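# Clip red and black leads onto matching strips

## Task

Attach each test lead's clip securely to the exposed metal of its own strip: the red lead goes on the strip with the red sleeve and the black lead on the strip with the black sleeve. The strips must not end up bent, and both leads must stay plugged in.

## Robot and tools

Robot: two Doosan M1013 arms, left_arm and right_arm, each with a Robotiq 140 mm two-finger gripper whose fingers can fold at a hinge when pushed. The fingers point along the gripper's +z axis and open and close along its y axis. end_effector_position is the point between the pads when closed; fingertips extend about 33 mm past it at gaps up to 40 mm, only about 9 mm when wide open. Grip in the outer quarter of the pads for a true squeeze; deeper in, fingers fold, so narrow parts slip and wide ones get crushed. Tips pressed straight into a surface fold easily, so a move can overshoot with little sign and the next grip can fail.

Frames: the scene frame has its origin at table height midway between the nominal bases, +z up, +x out over the table, left_arm on the +y side (not the image side). Every hand pose, velocity, target and wrist-camera pose is given in that arm's own base frame. Calibrated bases in the scene frame: left_arm at (-0.071, +0.517, 0) m, quat_wxyz (+1.000, 0, 0, +0.016); right_arm at (+0.078, -0.479, 0) m, quat_wxyz (+1.000, 0, 0, -0.002). Fixed cameras and the table use the scene frame. Reported poses may be a few cm off, worse at long reach.

Row layout (used by execute_actions and move): 20 numbers. First the left arm: x, y, z (metres, absolute target position in left_arm's base frame), qw, qx, qy, qz (absolute orientation, w first), then left gripper position, force_limit, speed. Then the same ten for the right arm in right_arm's base frame. Both arms always appear. Gripper numbers are in [-1, 1]: position +1 = 140 mm open, about -0.8 = pads touching, -1 = close until blocked. force_limit (default +1) sets squeeze after a slow close: roughly 14 N at -1, 40 N at 0, 58 N at +1. speed (default +1) is the pad gap rate: about 30, 140, 250 mm/s at -1, 0, +1; fast closes squeeze much harder (up to about 116 N). Repeat an idle arm's exact last pose and last gripper numbers every call (0 is a real command), and repeat the same quaternion in every row to hold orientation.

execute_actions(actions, cameras): actions is a list of up to 15-row tables; each row is one 1/30 s step, and a short table repeats its last row to fill 15 steps (one action = 0.5 s). Each target must lie within 0.6 m of the gripper's current position along each gripper axis, or the action is rejected for both arms; a malformed or failing first action rejects the call. Per step the controller clips the command to 70 mm and 16 degrees from the measured pose, so check "Hand target" and resend the rest. An empty list returns the scene number, remaining actions and all camera images.

move(target, speed, blend, stop_force, zero, blocking, cameras): straight-line path for each gripper to an absolute row (or a list of up to 15 rows, same finger numbers in each). speed is m/s, 0.002-2, default 0.25 (turning up to twice that in rad/s); blend in m rounds corners; stop_force 10-80 N ends an arm's path when push along its travel exceeds that, then it brakes and keeps pressing; use only slowly, never while the gripper rotates, and leave it out when backing off a contact. zero=true rezeroes the force before the move. blocking=false returns after 0.5 s while it runs (not with stop_force). Moves cap at 10 s, do not avoid obstacles, lag and overshoot when fast, and paths near an arm's own base can flip its shoulder. The "move:" line reports done, off_target, moving, held or fault plus limits (paced = clipped, held = steps withheld).

wait(seconds 0-10), stop (brakes the running move; fingers continue), zoom_image(camera, region [x0,y0,x1,y1] pixels, at most 504x504) on the latest image of cam_head_left, cam_head_right, cam_high, cam_low, cam_left_wrist or cam_right_wrist (all 896x504). clear_fault(arm) clears a reported torque or force fault. read_manual gives licences only. finished_scene(scene) ends the scene irreversibly; the result must hold without the robot; call nothing after it.

Results: object_status 0 moving, 1 blocked while opening, 2 blocked while closing (a grip), 3 reached position or pads met. It lags the touch by 0.2-1.7 s. position_measured is in counts: 3 open, 75 about 100 mm, 139 about 60 mm, 200 about 20 mm, 230 closed. To tighten a grip raise force_limit and nudge position (-1 to -0.98); to loosen, reopen and close slowly. Joint torques, external joint torques (positive toward larger joint angle) and flange force (gripper axes, includes held weight) reveal contact; "no reading" means no estimate; joint velocities may read "within noise". MOTOR HOT warns of overheating; an OVER-TEMPERATURE FAULT brakes that arm 30-60 s.

Avoid: a torque fault (limits 299, 299, 140, 39.6, 39.6, 39.6 N m) or 144 N outside force stops the arm until clear_fault. Arms are stiff: aiming even slightly past firm contact can fault. Don't bend the strips, pull out the leads, hit fixed things, drop or release moving parts, twist stiff items, or let anything leave the table. The clearance check between arms is imperfect; any contact between arms, including one gripper closing on the other's fingers, can fail the scene. Don't sweep near the camera stand behind the arms.

Each tool is called after "Emit:" by a JSON object that holds its "fn" and its "kwargs", one argument or row to a line.

## Session

Emit:
{"fn": "execute_actions", "kwargs": {
  "actions": []
}}

Scene clock: 0.00 s.
left_arm: end_effector_position=(+0.4804, -0.3512, +0.3812) position_measured=3 object_status=3 end_effector_quat_wxyz=(+0.219, +0.590, -0.639, +0.442) | right_arm: end_effector_position=(+0.5739, -0.4251, +0.2190) position_measured=3 object_status=3 end_effector_quat_wxyz=(+0.093, +0.524, -0.510, +0.676)
Joint positions: left_arm=[-0.275 -0.181 2.138 -1.176 0.908 3.598] | right_arm=[-0.501 0.275 2.433 0.46 -1.107 2.018]
Joint velocities: within noise
Joint torques (N m): no reading
External joint torques (N m): no reading
Flange force (N): no reading
Hand target: left_arm +0.4804, -0.3512, +0.3812; +0.219, +0.590, -0.639, +0.442 | right_arm +0.5739, -0.4251, +0.2190; +0.093, +0.524, -0.510, +0.676
Tool commands: left_gripper/position=+1.0 left_gripper/force_limit=+1.0 left_gripper/speed=+1.0 right_gripper/position=+1.0 right_gripper/force_limit=+1.0 right_gripper/speed=+1.0

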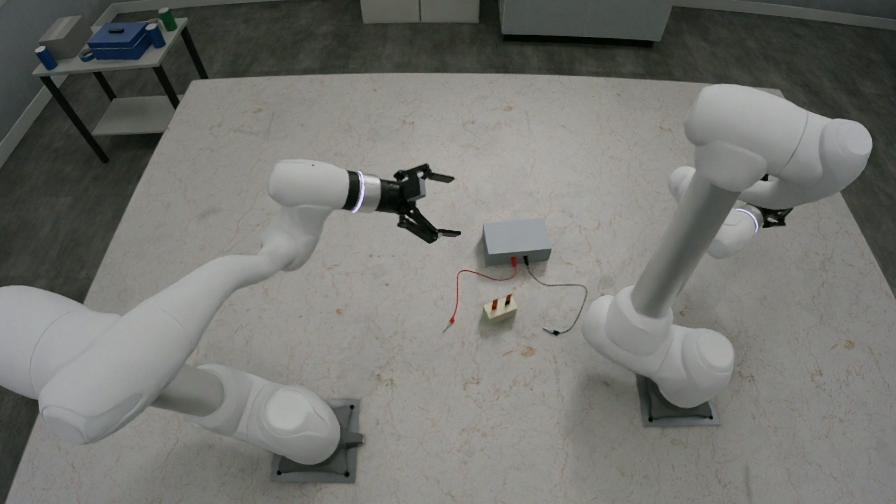

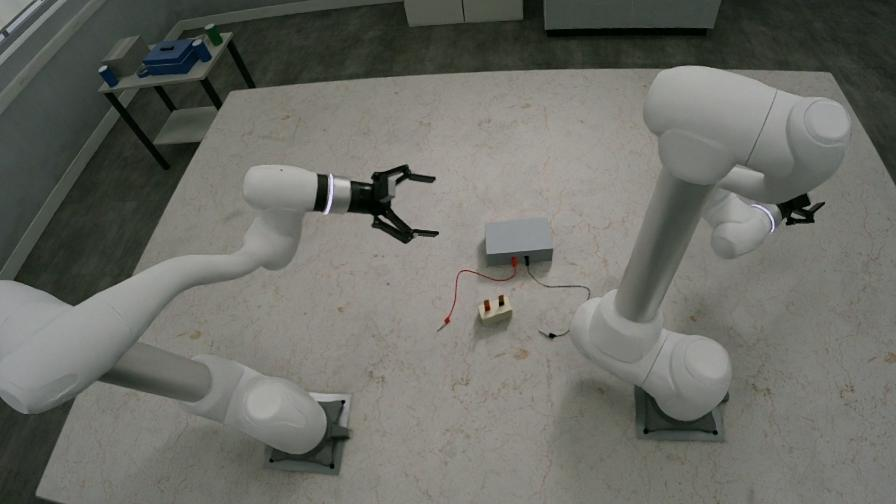

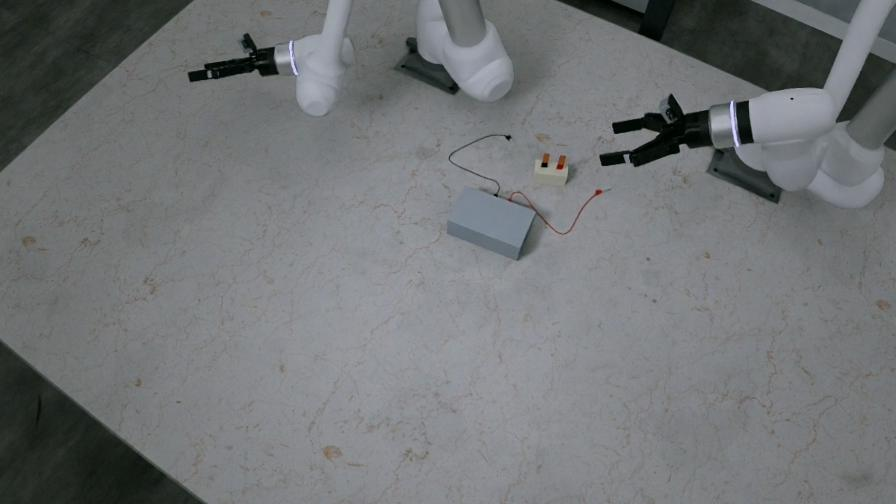

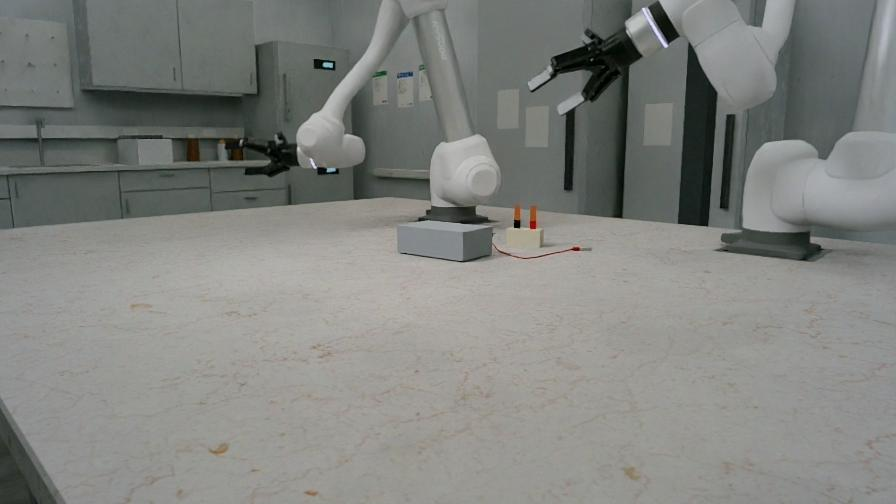

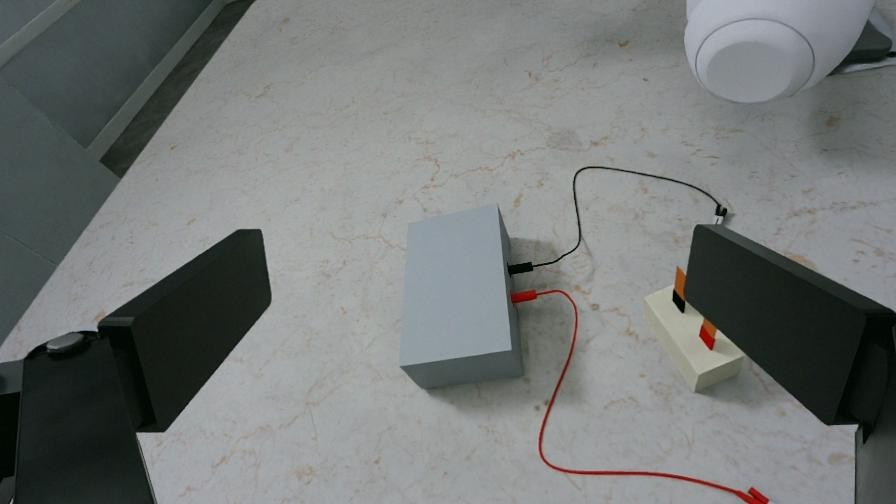

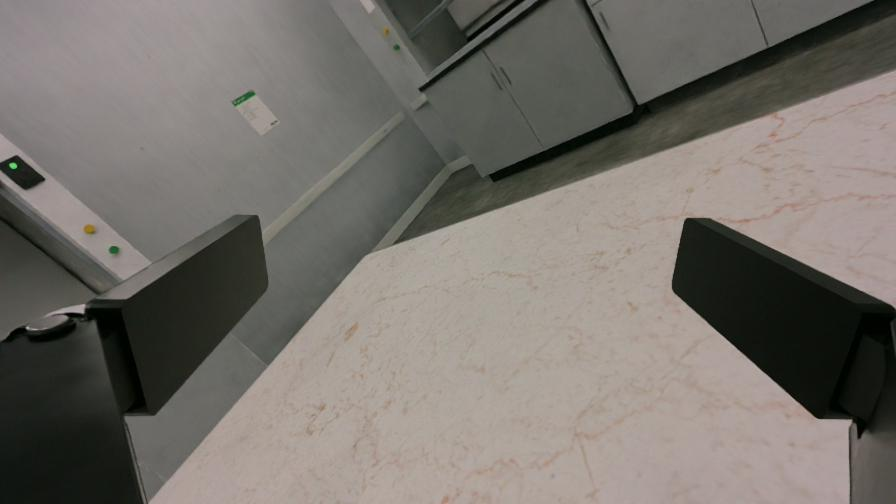

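Emit:
{"fn": "zoom_image", "kwargs": {
  "camera": "cam_left_wrist",
  "region": [600, 160, 820, 380]
}}

Emit:
{"fn": "zoom_image", "kwargs": {
  "camera": "cam_head_left",
  "region": [430, 210, 610, 350]
}}

Emit:
{"fn": "zoom_image", "kwargs": {
  "camera": "cam_high",
  "region": [430, 110, 630, 270]
}}

Emit:
{"fn": "zoom_image", "kwargs": {
  "camera": "cam_low",
  "region": [380, 190, 620, 280]
}}

Emit:
{"fn": "zoom_image", "kwargs": {
  "camera": "cam_left_wrist",
  "region": [520, 250, 820, 504]
}}

Scaled by 2.291 from the camera's 896x504 image, which has a finer 1280x720 frame.

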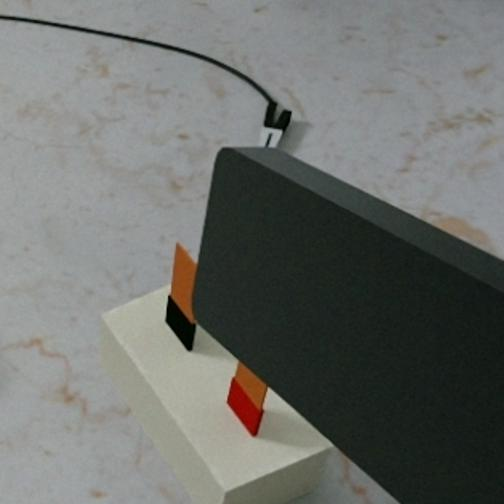

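Scaled by 2.800 from the camera's 896x504 image, which has a finer 1280x720 frame.

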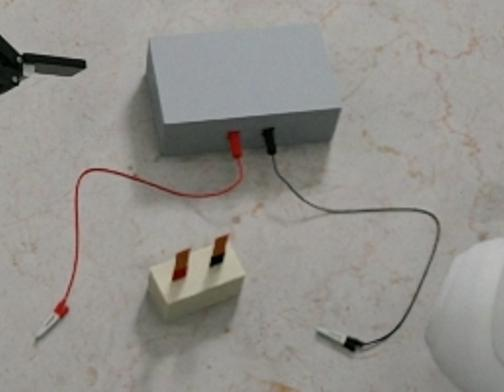

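Scaled by 2.520 from the camera's 896x504 image, which has a finer 1280x720 frame.

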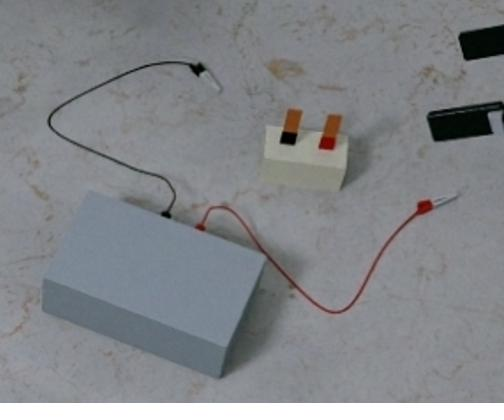

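Scaled by 2.100 from the camera's 896x504 image, which has a finer 1280x720 frame.

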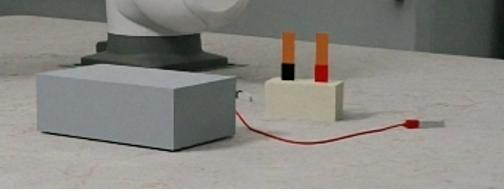

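Scaled by 1.680 from the camera's 896x504 image, which has a finer 1280x720 frame.

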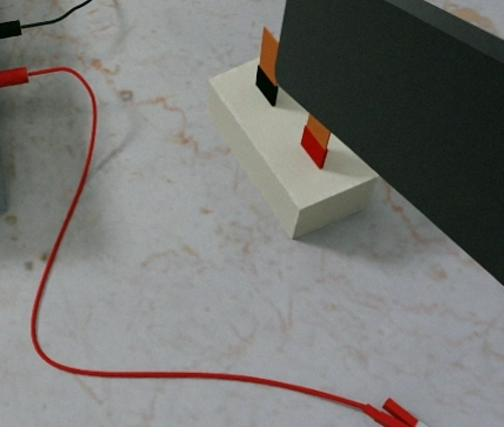

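Emit:
{"fn": "move", "kwargs": {
  "target": [
    [0.42,-0.38,0.28,0,0.696,-0.718,0,1,1,1,0.40,0.0,0.33,0,1,0,0,1,1,1],
    [0.3485,-0.4036,0.16,0,0.696,-0.718,0,1,1,1,0.165,0.405,0.16,0,0.7071,0.7071,0,1,1,1]
  ],
  "speed": 0.5,
  "blend": 0.05,
  "cameras": ["cam_left_wrist","cam_right_wrist","cam_head_left"]
}}

Scene clock: 13.37 s.
left_arm: end_effector_position=(+0.3485, -0.4036, +0.1600) position_measured=3 object_status=3 end_effector_quat_wxyz=(+0.000, +0.696, -0.718, +0.000) | right_arm: end_effector_position=(+0.1650, +0.4049, +0.1600) position_measured=3 object_status=3 end_effector_quat_wxyz=(+0.000, +0.707, +0.707, +0.000)
Joint positions: left_arm=[-0.923 0.076 2.015 0 1.05 2.249] | right_arm=[1.105 -0.079 2.171 0 1.05 1.105]
Joint torques (N m): left_arm=[0.45 -50.51 -35.69 3.86 -0.05 -0.42] | right_arm=[-2.33 -29.87 -35.28 3.79 0.33 0.47]
External joint torques (N m): left_arm=[-0.39 6.46 -0.57 -0.18 0.01 0.42] | right_arm=[2.22 2.05 -0.71 -0.08 -0.38 -0.47]
Flange force (N): left_arm=[8.1 -7.5 5.1] | right_arm=[6.1 -1.8 2.0]
Hand target: left_arm +0.3485, -0.4036, +0.1600; +0.000, +0.696, -0.718, +0.000 | right_arm +0.1650, +0.4050, +0.1600; +0.000, +0.707, +0.707, +0.000
Off the commanded pose: left_arm 0.000 m, 0 deg | right_arm 0.000 m, 0 deg.
move: done
Images, in order (width x height): cam_head_left 896x504, cam_left_wrist 896x504, cam_right_wrist 896x504.

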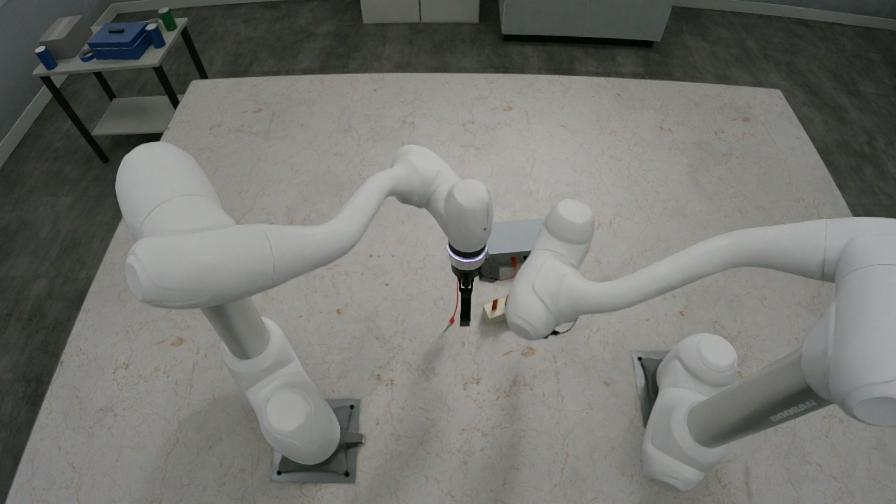

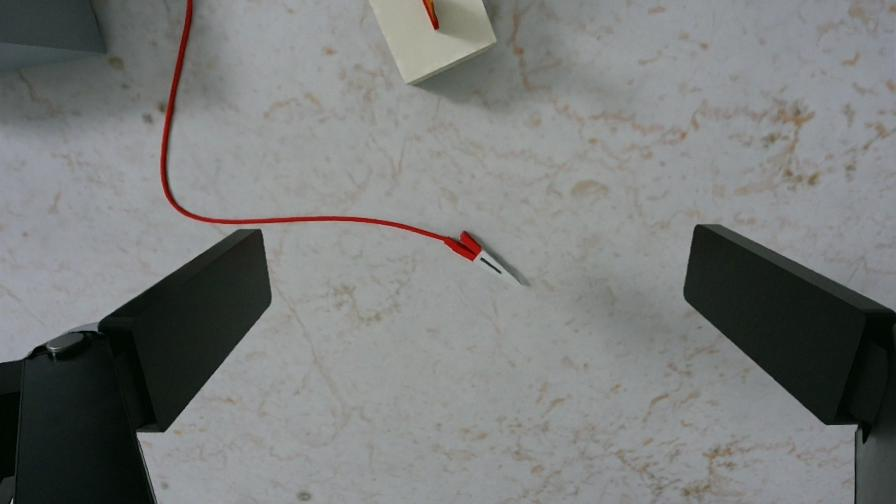

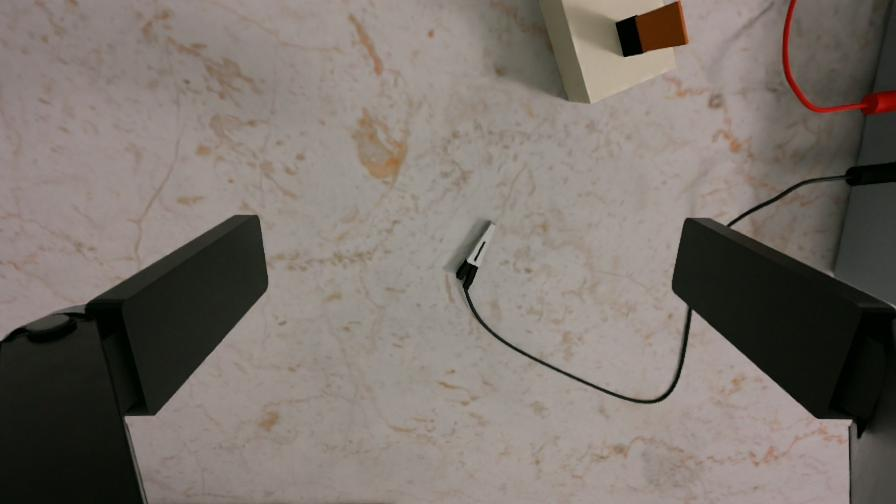

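Emit:
{"fn": "zoom_image", "kwargs": {
  "camera": "cam_left_wrist",
  "region": [420, 200, 560, 320]
}}

Emit:
{"fn": "zoom_image", "kwargs": {
  "camera": "cam_right_wrist",
  "region": [420, 190, 540, 310]
}}

Emit:
{"fn": "zoom_image", "kwargs": {
  "camera": "cam_right_wrist",
  "region": [520, 0, 720, 120]
}}

Scaled by 3.600 from the camera's 896x504 image, which has a finer 1280x720 frame.

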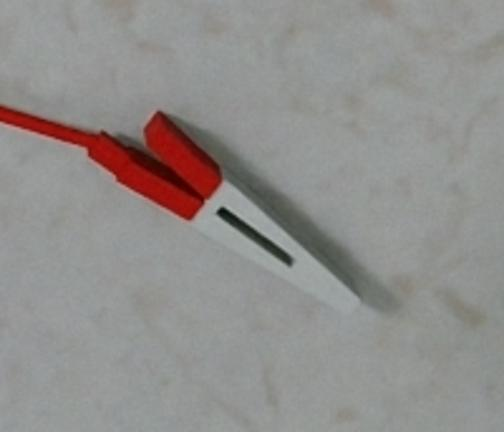

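Scaled by 4.200 from the camera's 896x504 image, which has a finer 1280x720 frame.

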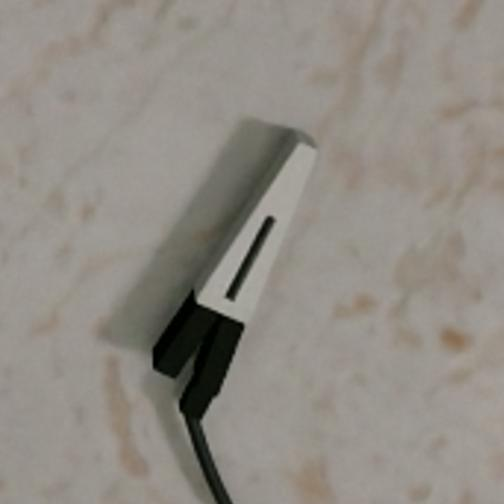

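Scaled by 2.520 from the camera's 896x504 image, which has a finer 1280x720 frame.

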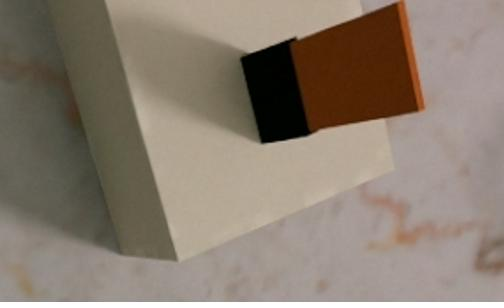

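Emit:
{"fn": "move", "kwargs": {
  "target": [0.3485,-0.4036,0.12,0,0.696,-0.718,0,-1,-1,0.3,0.165,0.405,0.12,0,0.7071,0.7071,0,-1,-1,0.3],
  "speed": 0.15,
  "cameras": ["cam_left_wrist","cam_right_wrist"]
}}

Scene clock: 19.20 s.
left_arm: end_effector_position=(+0.3485, -0.4036, +0.1200) position_measured=234 object_status=0 end_effector_quat_wxyz=(+0.000, +0.696, -0.718, +0.000) | right_arm: end_effector_position=(+0.1650, +0.4050, +0.1200) position_measured=234 object_status=0 end_effector_quat_wxyz=(+0.000, +0.707, +0.707, +0.000)
Joint positions: left_arm=[-0.923 0.115 2.057 0 0.97 2.249] | right_arm=[1.105 -0.037 2.216 0 0.962 1.105]
Joint torques (N m): left_arm=[0.77 -52.71 -34.06 3.69 -0.09 -0.43] | right_arm=[-1.98 -31.9 -33.68 3.58 0.37 0.34]
External joint torques (N m): left_arm=[-0.62 6.33 -0.44 -0.19 0.04 0.43] | right_arm=[1.85 1.84 -0.4 -0.07 -0.42 -0.34]
Flange force (N): left_arm=[7.8 -6.7 6.0] | right_arm=[5.0 -1.7 2.6]
Hand target: left_arm +0.3485, -0.4036, +0.1200; +0.000, +0.696, -0.718, +0.000 | right_arm +0.1650, +0.4050, +0.1200; +0.000, +0.707, +0.707, +0.000
Off the commanded pose: left_arm 0.000 m, 0 deg | right_arm 0.000 m, 0 deg.
move: done
Images, in order (width x height): cam_left_wrist 896x504, cam_right_wrist 896x504.

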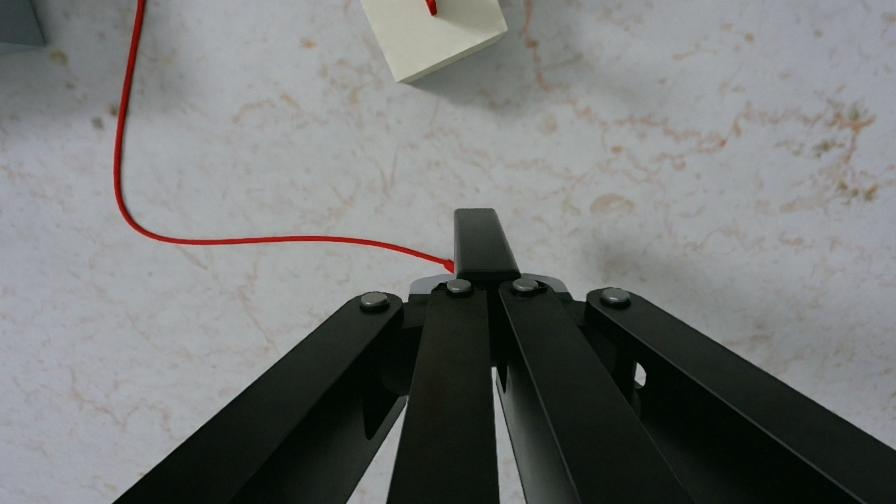

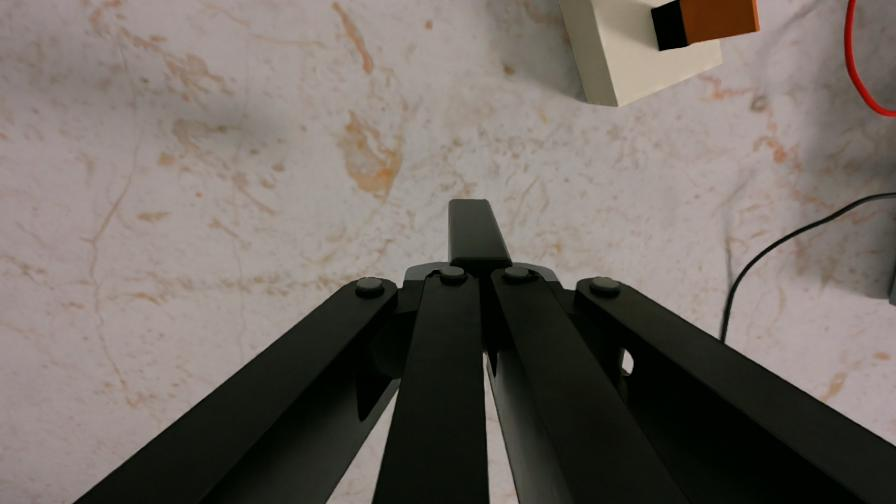

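Emit:
{"fn": "zoom_image", "kwargs": {
  "camera": "cam_left_wrist",
  "region": [340, 0, 560, 280]
}}

Emit:
{"fn": "zoom_image", "kwargs": {
  "camera": "cam_right_wrist",
  "region": [540, 0, 780, 120]
}}

Scaled by 1.800 from the camera's 896x504 image, which has a finer 1280x720 frame.

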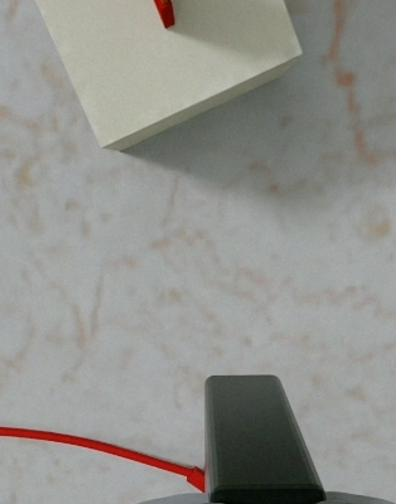

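Scaled by 2.100 from the camera's 896x504 image, which has a finer 1280x720 frame.

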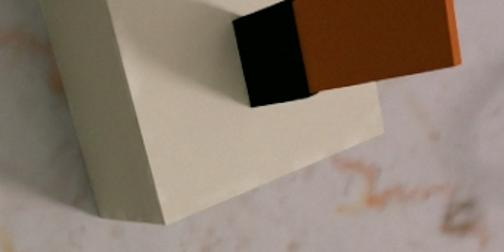

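Emit:
{"fn": "move", "kwargs": {
  "target": [0.3485,-0.4036,0.06,0,0.696,-0.718,0,-1,-1,0.3,0.165,0.405,0.06,0,0.7071,0.7071,0,-1,-1,0.3],
  "speed": 0.15,
  "cameras": ["cam_left_wrist","cam_right_wrist"]
}}

Emit:
{"fn": "move", "kwargs": {
  "target": [0.3485,-0.4036,0.01,0,0.696,-0.718,0,-1,-1,0.3,0.165,0.405,0.01,0,0.7071,0.7071,0,-1,-1,0.3],
  "speed": 0.015,
  "stop_force": 10
}}

Scene clock: 21.97 s.
left_arm: end_effector_position=(+0.3485, -0.4036, +0.0600) position_measured=234 object_status=3 end_effector_quat_wxyz=(+0.000, +0.696, -0.718, +0.000) | right_arm: end_effector_position=(+0.1650, +0.4050, +0.0600) position_measured=234 object_status=3 end_effector_quat_wxyz=(+0.000, +0.707, +0.707, +0.000)
Joint positions: left_arm=[-0.923 0.183 2.11 0 0.848 2.249] | right_arm=[1.105 0.041 2.276 0 0.825 1.105]
Joint torques (N m): left_arm=[0.78 -58.04 -30.77 3.4 -0.2 -0.37] | right_arm=[-1.98 -36.31 -30.06 3.22 0.07 0.29]
External joint torques (N m): left_arm=[-0.62 7.89 -0.57 -0.22 0.16 0.37] | right_arm=[1.86 1.79 -0.47 -0.08 -0.13 -0.29]
Flange force (N): left_arm=[9.3 -7.9 9.0] | right_arm=[4.9 -1.9 2.4]
Hand target: left_arm +0.3485, -0.4036, +0.0600; +0.000, +0.696, -0.718, +0.000 | right_arm +0.1650, +0.4050, +0.0600; +0.000, +0.707, +0.707, +0.000
Off the commanded pose: left_arm 0.000 m, 0 deg | right_arm 0.000 m, 0 deg.
move: done
Images, in order (width x height): cam_left_wrist 896x504, cam_right_wrist 896x504.

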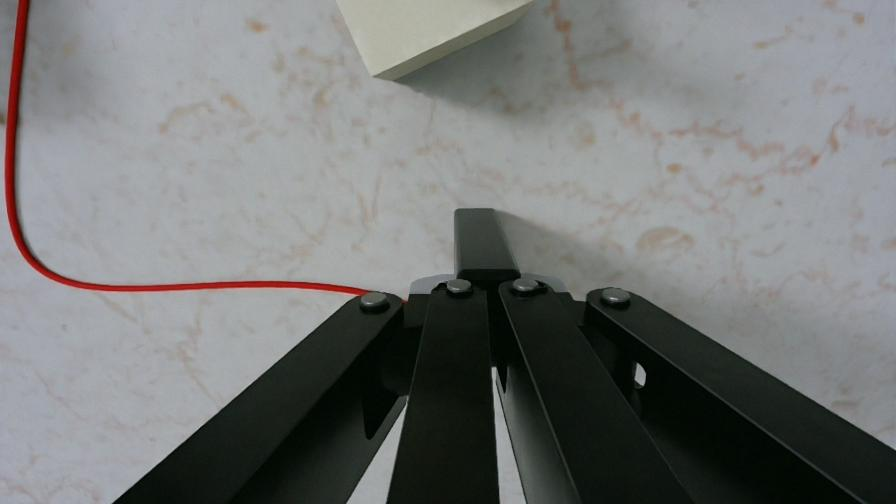

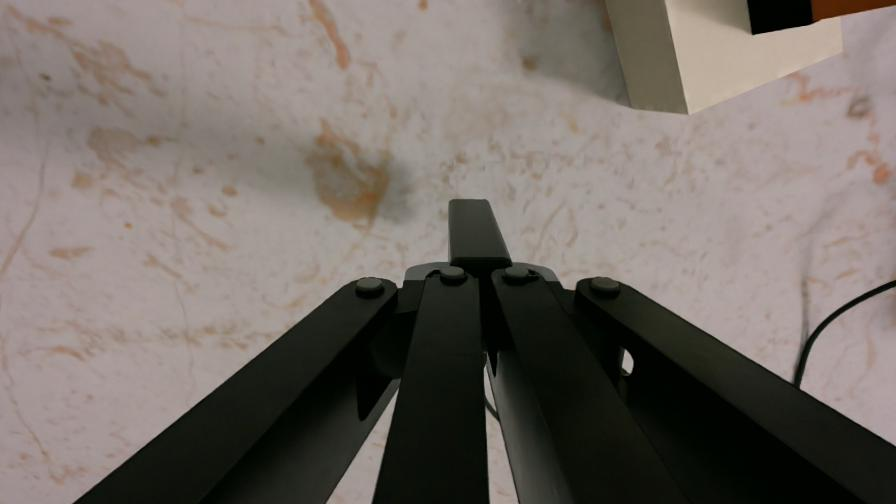

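Scene clock: 24.60 s.
left_arm: end_effector_position=(+0.3485, -0.4036, +0.0575) position_measured=234 object_status=3 end_effector_quat_wxyz=(+0.000, +0.696, -0.718, +0.000) | right_arm: end_effector_position=(+0.1650, +0.4051, +0.0325) position_measured=234 object_status=3 end_effector_quat_wxyz=(+0.000, +0.707, +0.707, +0.000)
Joint positions: left_arm=[-0.923 0.186 2.112 0 0.843 2.249] | right_arm=[1.105 0.083 2.3 0 0.759 1.105]
Joint torques (N m): left_arm=[-0.2 -34.11 -20.34 3.21 -4.22 -0.36] | right_arm=[-3.03 -5.05 -11.86 2.99 -7.23 0.34]
External joint torques (N m): left_arm=[0.34 -16.26 -10.92 -0.05 4.17 0.36] | right_arm=[2.95 -31.7 -16.75 -0.05 7.18 -0.34]
Flange force (N): left_arm=[-2.0 0.1 -37.6] | right_arm=[-13.6 -12.0 -80.6]
Hand target: left_arm +0.3485, -0.4036, +0.0575; +0.000, +0.696, -0.718, +0.000 | right_arm +0.1650, +0.4050, +0.0325; +0.000, +0.707, +0.707, +0.000
Off the commanded pose: left_arm 0.048 m, 0 deg | right_arm 0.023 m, 0 deg.
move: contact (left_arm, right_arm)

Emit:
{"fn": "move", "kwargs": {
  "target": [
    [0.3485,-0.4036,0.115,0,0.696,-0.718,0,-0.3,-1,0.3,0.165,0.405,0.09,0,0.7071,0.7071,0,-0.3,-1,0.3],
    [0.3542,-0.3738,0.125,0,-0.3366,-0.9416,0,-0.3,-1,0.3,0.1665,0.3304,0.10,0,0.8399,0.5427,0,-0.3,-1,0.3]
  ],
  "speed": 0.5,
  "blend": 0.02,
  "cameras": ["cam_left_wrist","cam_right_wrist"]
}}

Scene clock: 32.50 s.
left_arm: end_effector_position=(+0.3542, -0.3738, +0.1250) position_measured=167 object_status=3 end_effector_quat_wxyz=(+0.000, +0.337, +0.942, +0.000) | right_arm: end_effector_position=(+0.1665, +0.3304, +0.1000) position_measured=167 object_status=3 end_effector_quat_wxyz=(+0.000, +0.840, +0.543, +0.000)
Joint positions: left_arm=[-0.879 0.082 2.083 0 0.977 4.52] | right_arm=[1.011 -0.128 2.341 0 0.928 1.434]
Joint torques (N m): left_arm=[0.23 -48.91 -33.82 3.73 -0.12 -0.33] | right_arm=[-1.99 -21.54 -32.77 3.53 0.38 0.38]
External joint torques (N m): left_arm=[0.05 5.64 -0.73 -0.19 0.17 0.33] | right_arm=[1.91 1.61 -0.48 -0.12 -0.45 -0.38]
Flange force (N): left_arm=[-10.0 -0.5 4.8] | right_arm=[4.3 -3.9 2.7]
Hand target: left_arm +0.3542, -0.3738, +0.1250; +0.000, +0.337, +0.942, +0.000 | right_arm +0.1665, +0.3304, +0.1000; +0.000, +0.840, +0.543, +0.000
Off the commanded pose: left_arm 0.000 m, 0 deg | right_arm 0.000 m, 0 deg.
move: done
Images, in order (width x height): cam_left_wrist 896x504, cam_right_wrist 896x504.

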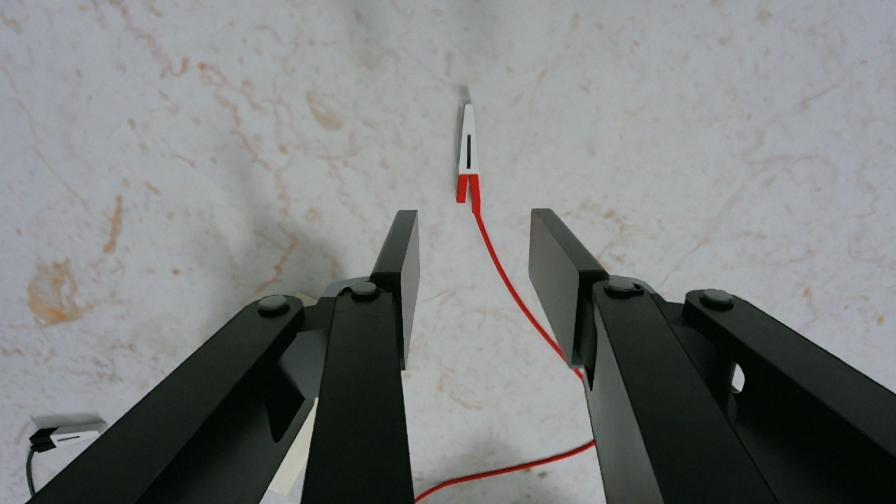

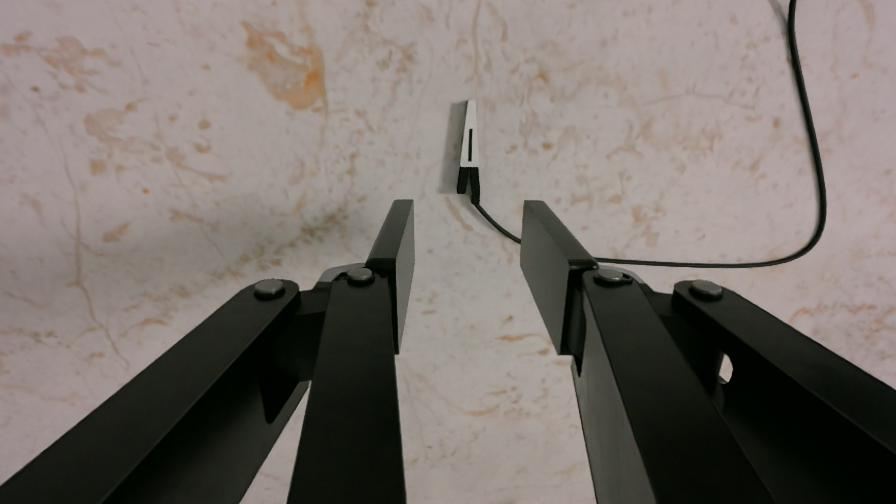

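Emit:
{"fn": "move", "kwargs": {
  "target": [
    [0.3542,-0.3738,0.0605,0,-0.3366,-0.9416,0,-0.3,-1,0.3,0.1665,0.3304,0.0365,0,0.8399,0.5427,0,-0.3,-1,0.3],
    [0.3542,-0.3738,0.0605,0,-0.3366,-0.9416,0,-1,0,-1,0.1665,0.3304,0.0365,0,0.8399,0.5427,0,-1,0,-1]
  ],
  "speed": 0.15,
  "cameras": ["cam_left_wrist","cam_right_wrist"]
}}

Emit:
{"fn": "zoom_image", "kwargs": {
  "camera": "cam_left_wrist",
  "region": [420, 90, 540, 300]
}}

Emit:
{"fn": "zoom_image", "kwargs": {
  "camera": "cam_right_wrist",
  "region": [420, 90, 540, 300]
}}

Scene clock: 36.27 s.
left_arm: end_effector_position=(+0.3542, -0.3738, +0.0605) position_measured=221 object_status=0 end_effector_quat_wxyz=(+0.000, +0.337, +0.942, +0.000) | right_arm: end_effector_position=(+0.1665, +0.3304, +0.0365) position_measured=221 object_status=0 end_effector_quat_wxyz=(+0.000, +0.840, +0.543, +0.000)
Joint positions: left_arm=[-0.879 0.156 2.142 0 0.843 4.52] | right_arm=[1.011 -0.03 2.407 0 0.765 1.434]
Joint torques (N m): left_arm=[0.23 -47.62 -27.11 3.09 -0.68 -0.34] | right_arm=[-2.79 -25.01 -26.31 2.48 0.13 0.31]
External joint torques (N m): left_arm=[-0.11 0.53 -3.97 0.09 0.73 0.34] | right_arm=[2.7 -0.44 -2.48 0.47 -0.2 -0.31]
Flange force (N): left_arm=[-8.0 -0.6 -4.1] | right_arm=[4.1 -6.3 -2.6]
Hand target: left_arm +0.3542, -0.3738, +0.0605; +0.000, +0.337, +0.942, +0.000 | right_arm +0.1665, +0.3304, +0.0365; +0.000, +0.840, +0.543, +0.000
Off the commanded pose: left_arm 0.000 m, 0 deg | right_arm 0.000 m, 0 deg.
move: done
Images, in order (width x height): cam_left_wrist 896x504, cam_right_wrist 896x504.

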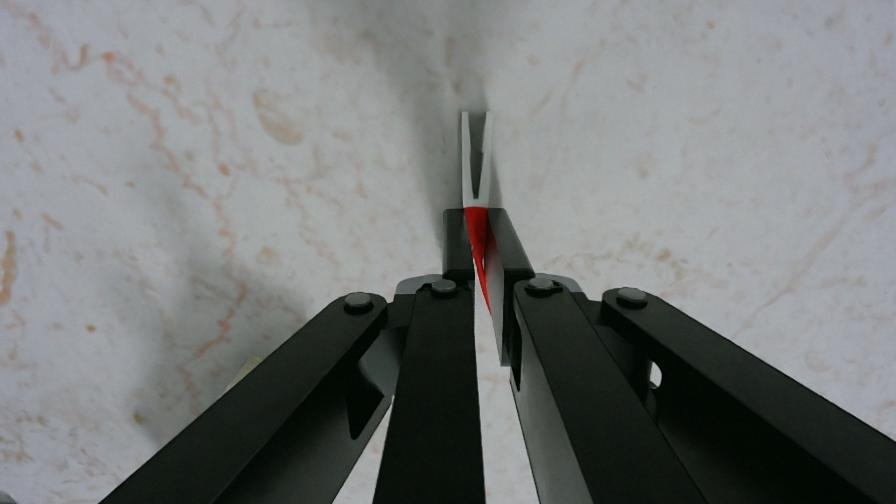

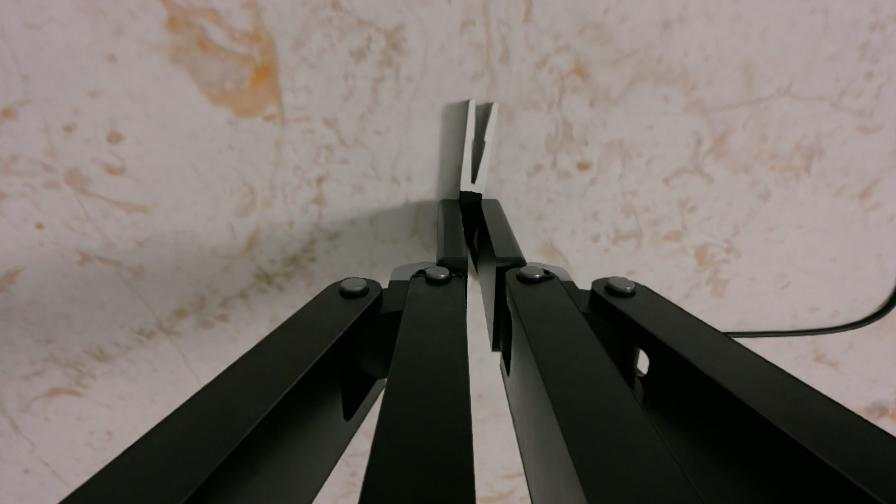

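Scaled by 2.400 from the camera's 896x504 image, which has a finer 1280x720 frame.

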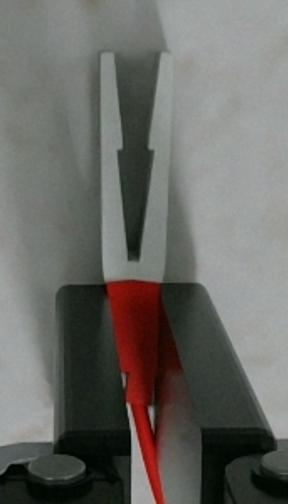

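Scaled by 2.400 from the camera's 896x504 image, which has a finer 1280x720 frame.

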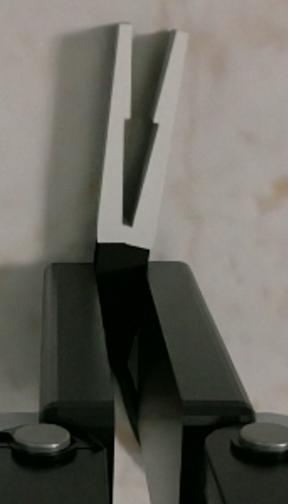

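Emit:
{"fn": "move", "kwargs": {
  "target": [
    [0.3542,-0.3738,0.15,0,-0.3366,-0.9416,0,-1,0,-1,0.1665,0.3304,0.1255,0,0.8399,0.5427,0,-1,0,-1],
    [0.3380,-0.4283,0.185,0,0.8175,-0.5760,0,-1,0,-1,0.1665,0.3304,0.1255,0,0.506,0.8626,0,-1,0,-1],
    [0.3380,-0.4283,0.1495,0,0.8175,-0.5760,0,-1,0,-1,0.1665,0.3304,0.1255,0,0.506,0.8626,0,-1,0,-1]
  ],
  "speed": [0.3,0.5,0.25],
  "blend": [0.03,0.01,0],
  "cameras": ["cam_left_wrist","cam_right_wrist","cam_low","cam_high"]
}}

Emit:
{"fn": "zoom_image", "kwargs": {
  "camera": "cam_left_wrist",
  "region": [400, 0, 560, 210]
}}

Emit:
{"fn": "zoom_image", "kwargs": {
  "camera": "cam_low",
  "region": [440, 160, 620, 270]
}}

Scene clock: 42.73 s.
left_arm: end_effector_position=(+0.3380, -0.4283, +0.1496) position_measured=221 object_status=2 end_effector_quat_wxyz=(+0.000, +0.817, -0.576, +0.000) | right_arm: end_effector_position=(+0.1665, +0.3304, +0.1255) position_measured=221 object_status=2 end_effector_quat_wxyz=(+0.000, +0.506, +0.863, +0.000)
Joint positions: left_arm=[-0.966 0.105 2.005 0 1.032 1.832] | right_arm=[1.011 -0.161 2.312 0 0.99 0.501]
Joint torques (N m): left_arm=[1.03 -53.63 -35.37 3.84 0.4 -0.47] | right_arm=[-1.85 -19.71 -34.23 3.67 0.42 0.35]
External joint torques (N m): left_arm=[-0.88 6.87 -0.55 -0.18 -0.45 0.47] | right_arm=[1.78 1.64 -0.44 -0.08 -0.46 -0.35]
Flange force (N): left_arm=[11.0 -2.9 6.6] | right_arm=[5.5 1.3 2.5]
Hand target: left_arm +0.3380, -0.4283, +0.1495; +0.000, +0.817, -0.576, +0.000 | right_arm +0.1665, +0.3304, +0.1255; +0.000, +0.506, +0.863, +0.000
Off the commanded pose: left_arm 0.000 m, 0 deg | right_arm 0.000 m, 0 deg.
move: done
Images, in order (width x height): cam_high 896x504, cam_low 896x504, cam_left_wrist 896x504, cam_right_wrist 896x504.

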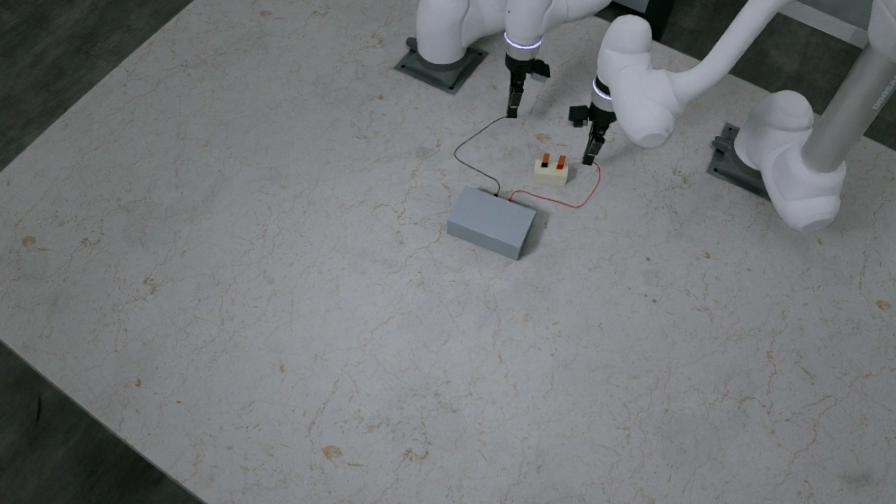

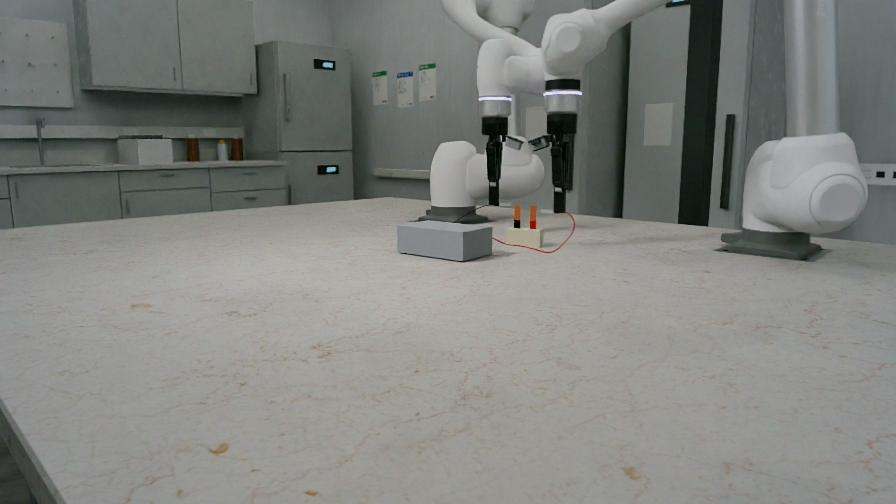

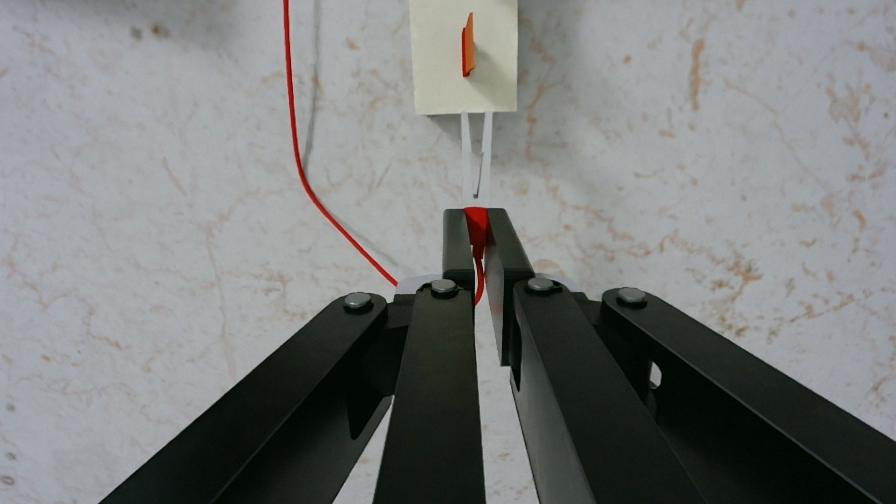

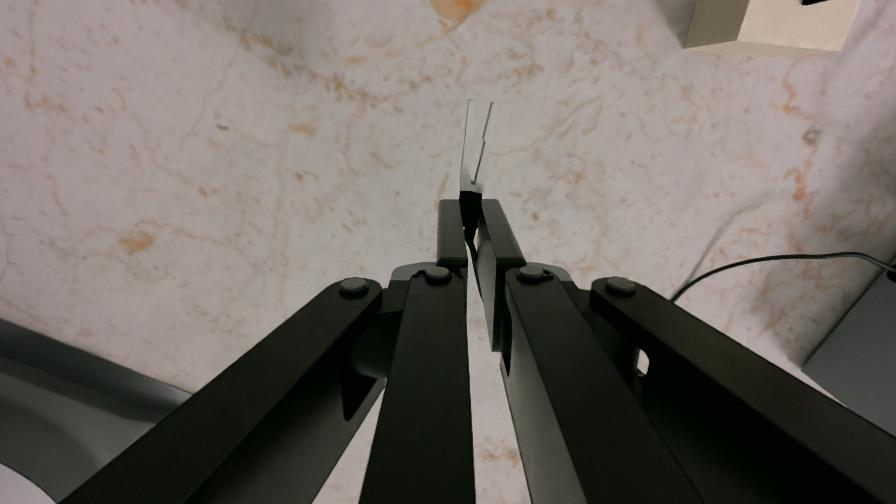

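Scaled by 2.400 from the camera's 896x504 image, which has a finer 1280x720 frame.

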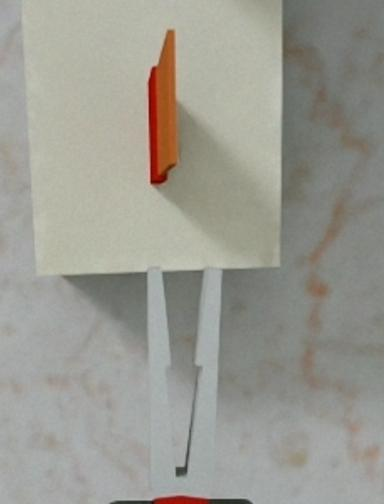

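Scaled by 2.800 from the camera's 896x504 image, which has a finer 1280x720 frame.

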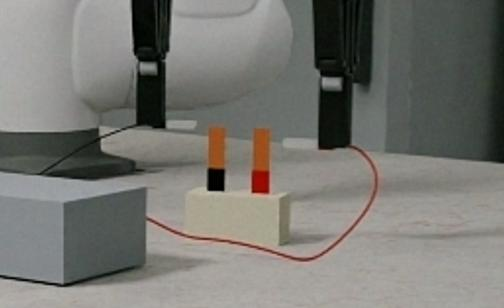

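Emit:
{"fn": "move", "kwargs": {
  "target": [0.3385,-0.4294,0.1455,0,0.8274,-0.5616,0,-1,0,-1,0.1665,0.3304,0.1255,0,0.506,0.8626,0,-1,0,-1],
  "speed": 0.1,
  "cameras": ["cam_left_wrist","cam_low"]
}}

Emit:
{"fn": "zoom_image", "kwargs": {
  "camera": "cam_left_wrist",
  "region": [400, 0, 560, 210]
}}

Emit:
{"fn": "zoom_image", "kwargs": {
  "camera": "cam_low",
  "region": [480, 190, 590, 260]
}}

Scene clock: 46.20 s.
left_arm: end_effector_position=(+0.3385, -0.4294, +0.1455) position_measured=221 object_status=2 end_effector_quat_wxyz=(+0.000, +0.827, -0.562, +0.000) | right_arm: end_effector_position=(+0.1665, +0.3304, +0.1255) position_measured=221 object_status=2 end_effector_quat_wxyz=(+0.000, +0.506, +0.863, +0.000)
Joint positions: left_arm=[-0.966 0.11 2.007 0 1.024 1.797] | right_arm=[1.011 -0.161 2.312 0 0.99 0.501]
Joint torques (N m): left_arm=[0.9 -53.44 -35.16 3.85 0.01 -0.5] | right_arm=[-1.91 -19.46 -34.42 3.68 0.38 0.31]
External joint torques (N m): left_arm=[-0.79 6.37 -0.54 -0.21 -0.06 0.5] | right_arm=[1.82 1.37 -0.25 -0.09 -0.42 -0.31]
Flange force (N): left_arm=[10.3 -2.5 5.5] | right_arm=[5.3 0.6 2.4]
Hand target: left_arm +0.3385, -0.4294, +0.1455; +0.000, +0.827, -0.562, +0.000 | right_arm +0.1665, +0.3304, +0.1255; +0.000, +0.506, +0.863, +0.000
Off the commanded pose: left_arm 0.000 m, 0 deg | right_arm 0.000 m, 0 deg.
move: done
Images, in order (width x height): cam_low 896x504, cam_left_wrist 896x504.

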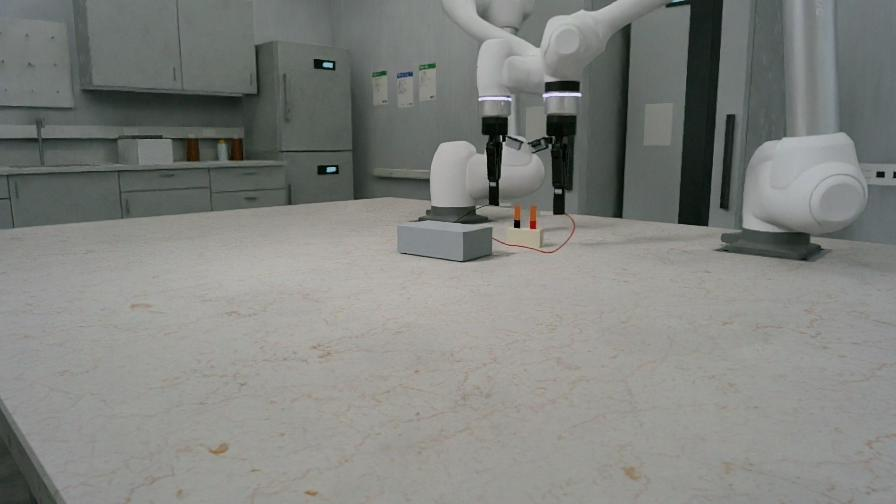

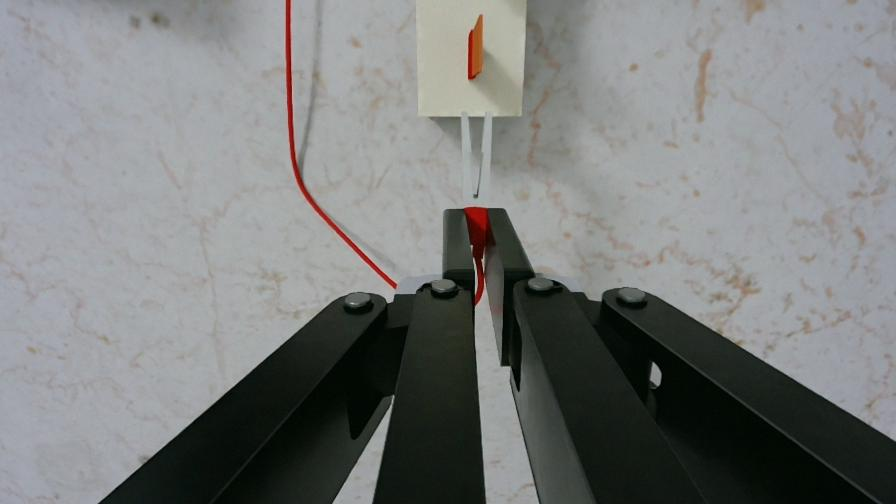

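Scaled by 2.400 from the camera's 896x504 image, which has a finer 1280x720 frame.

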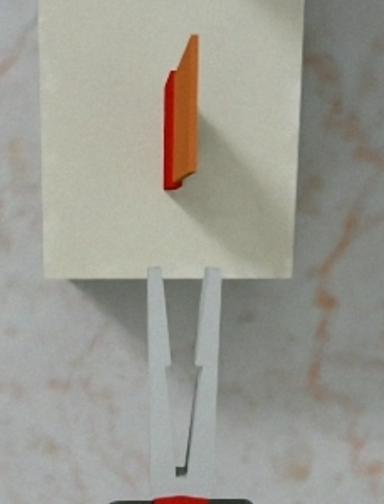

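Scaled by 4.582 from the camera's 896x504 image, which has a finer 1280x720 frame.

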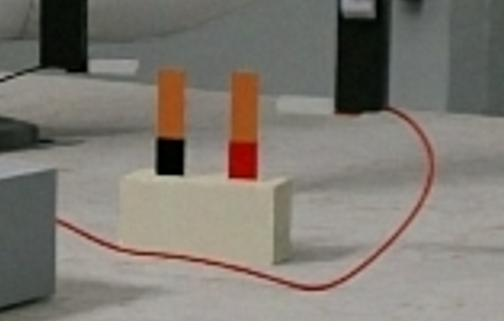

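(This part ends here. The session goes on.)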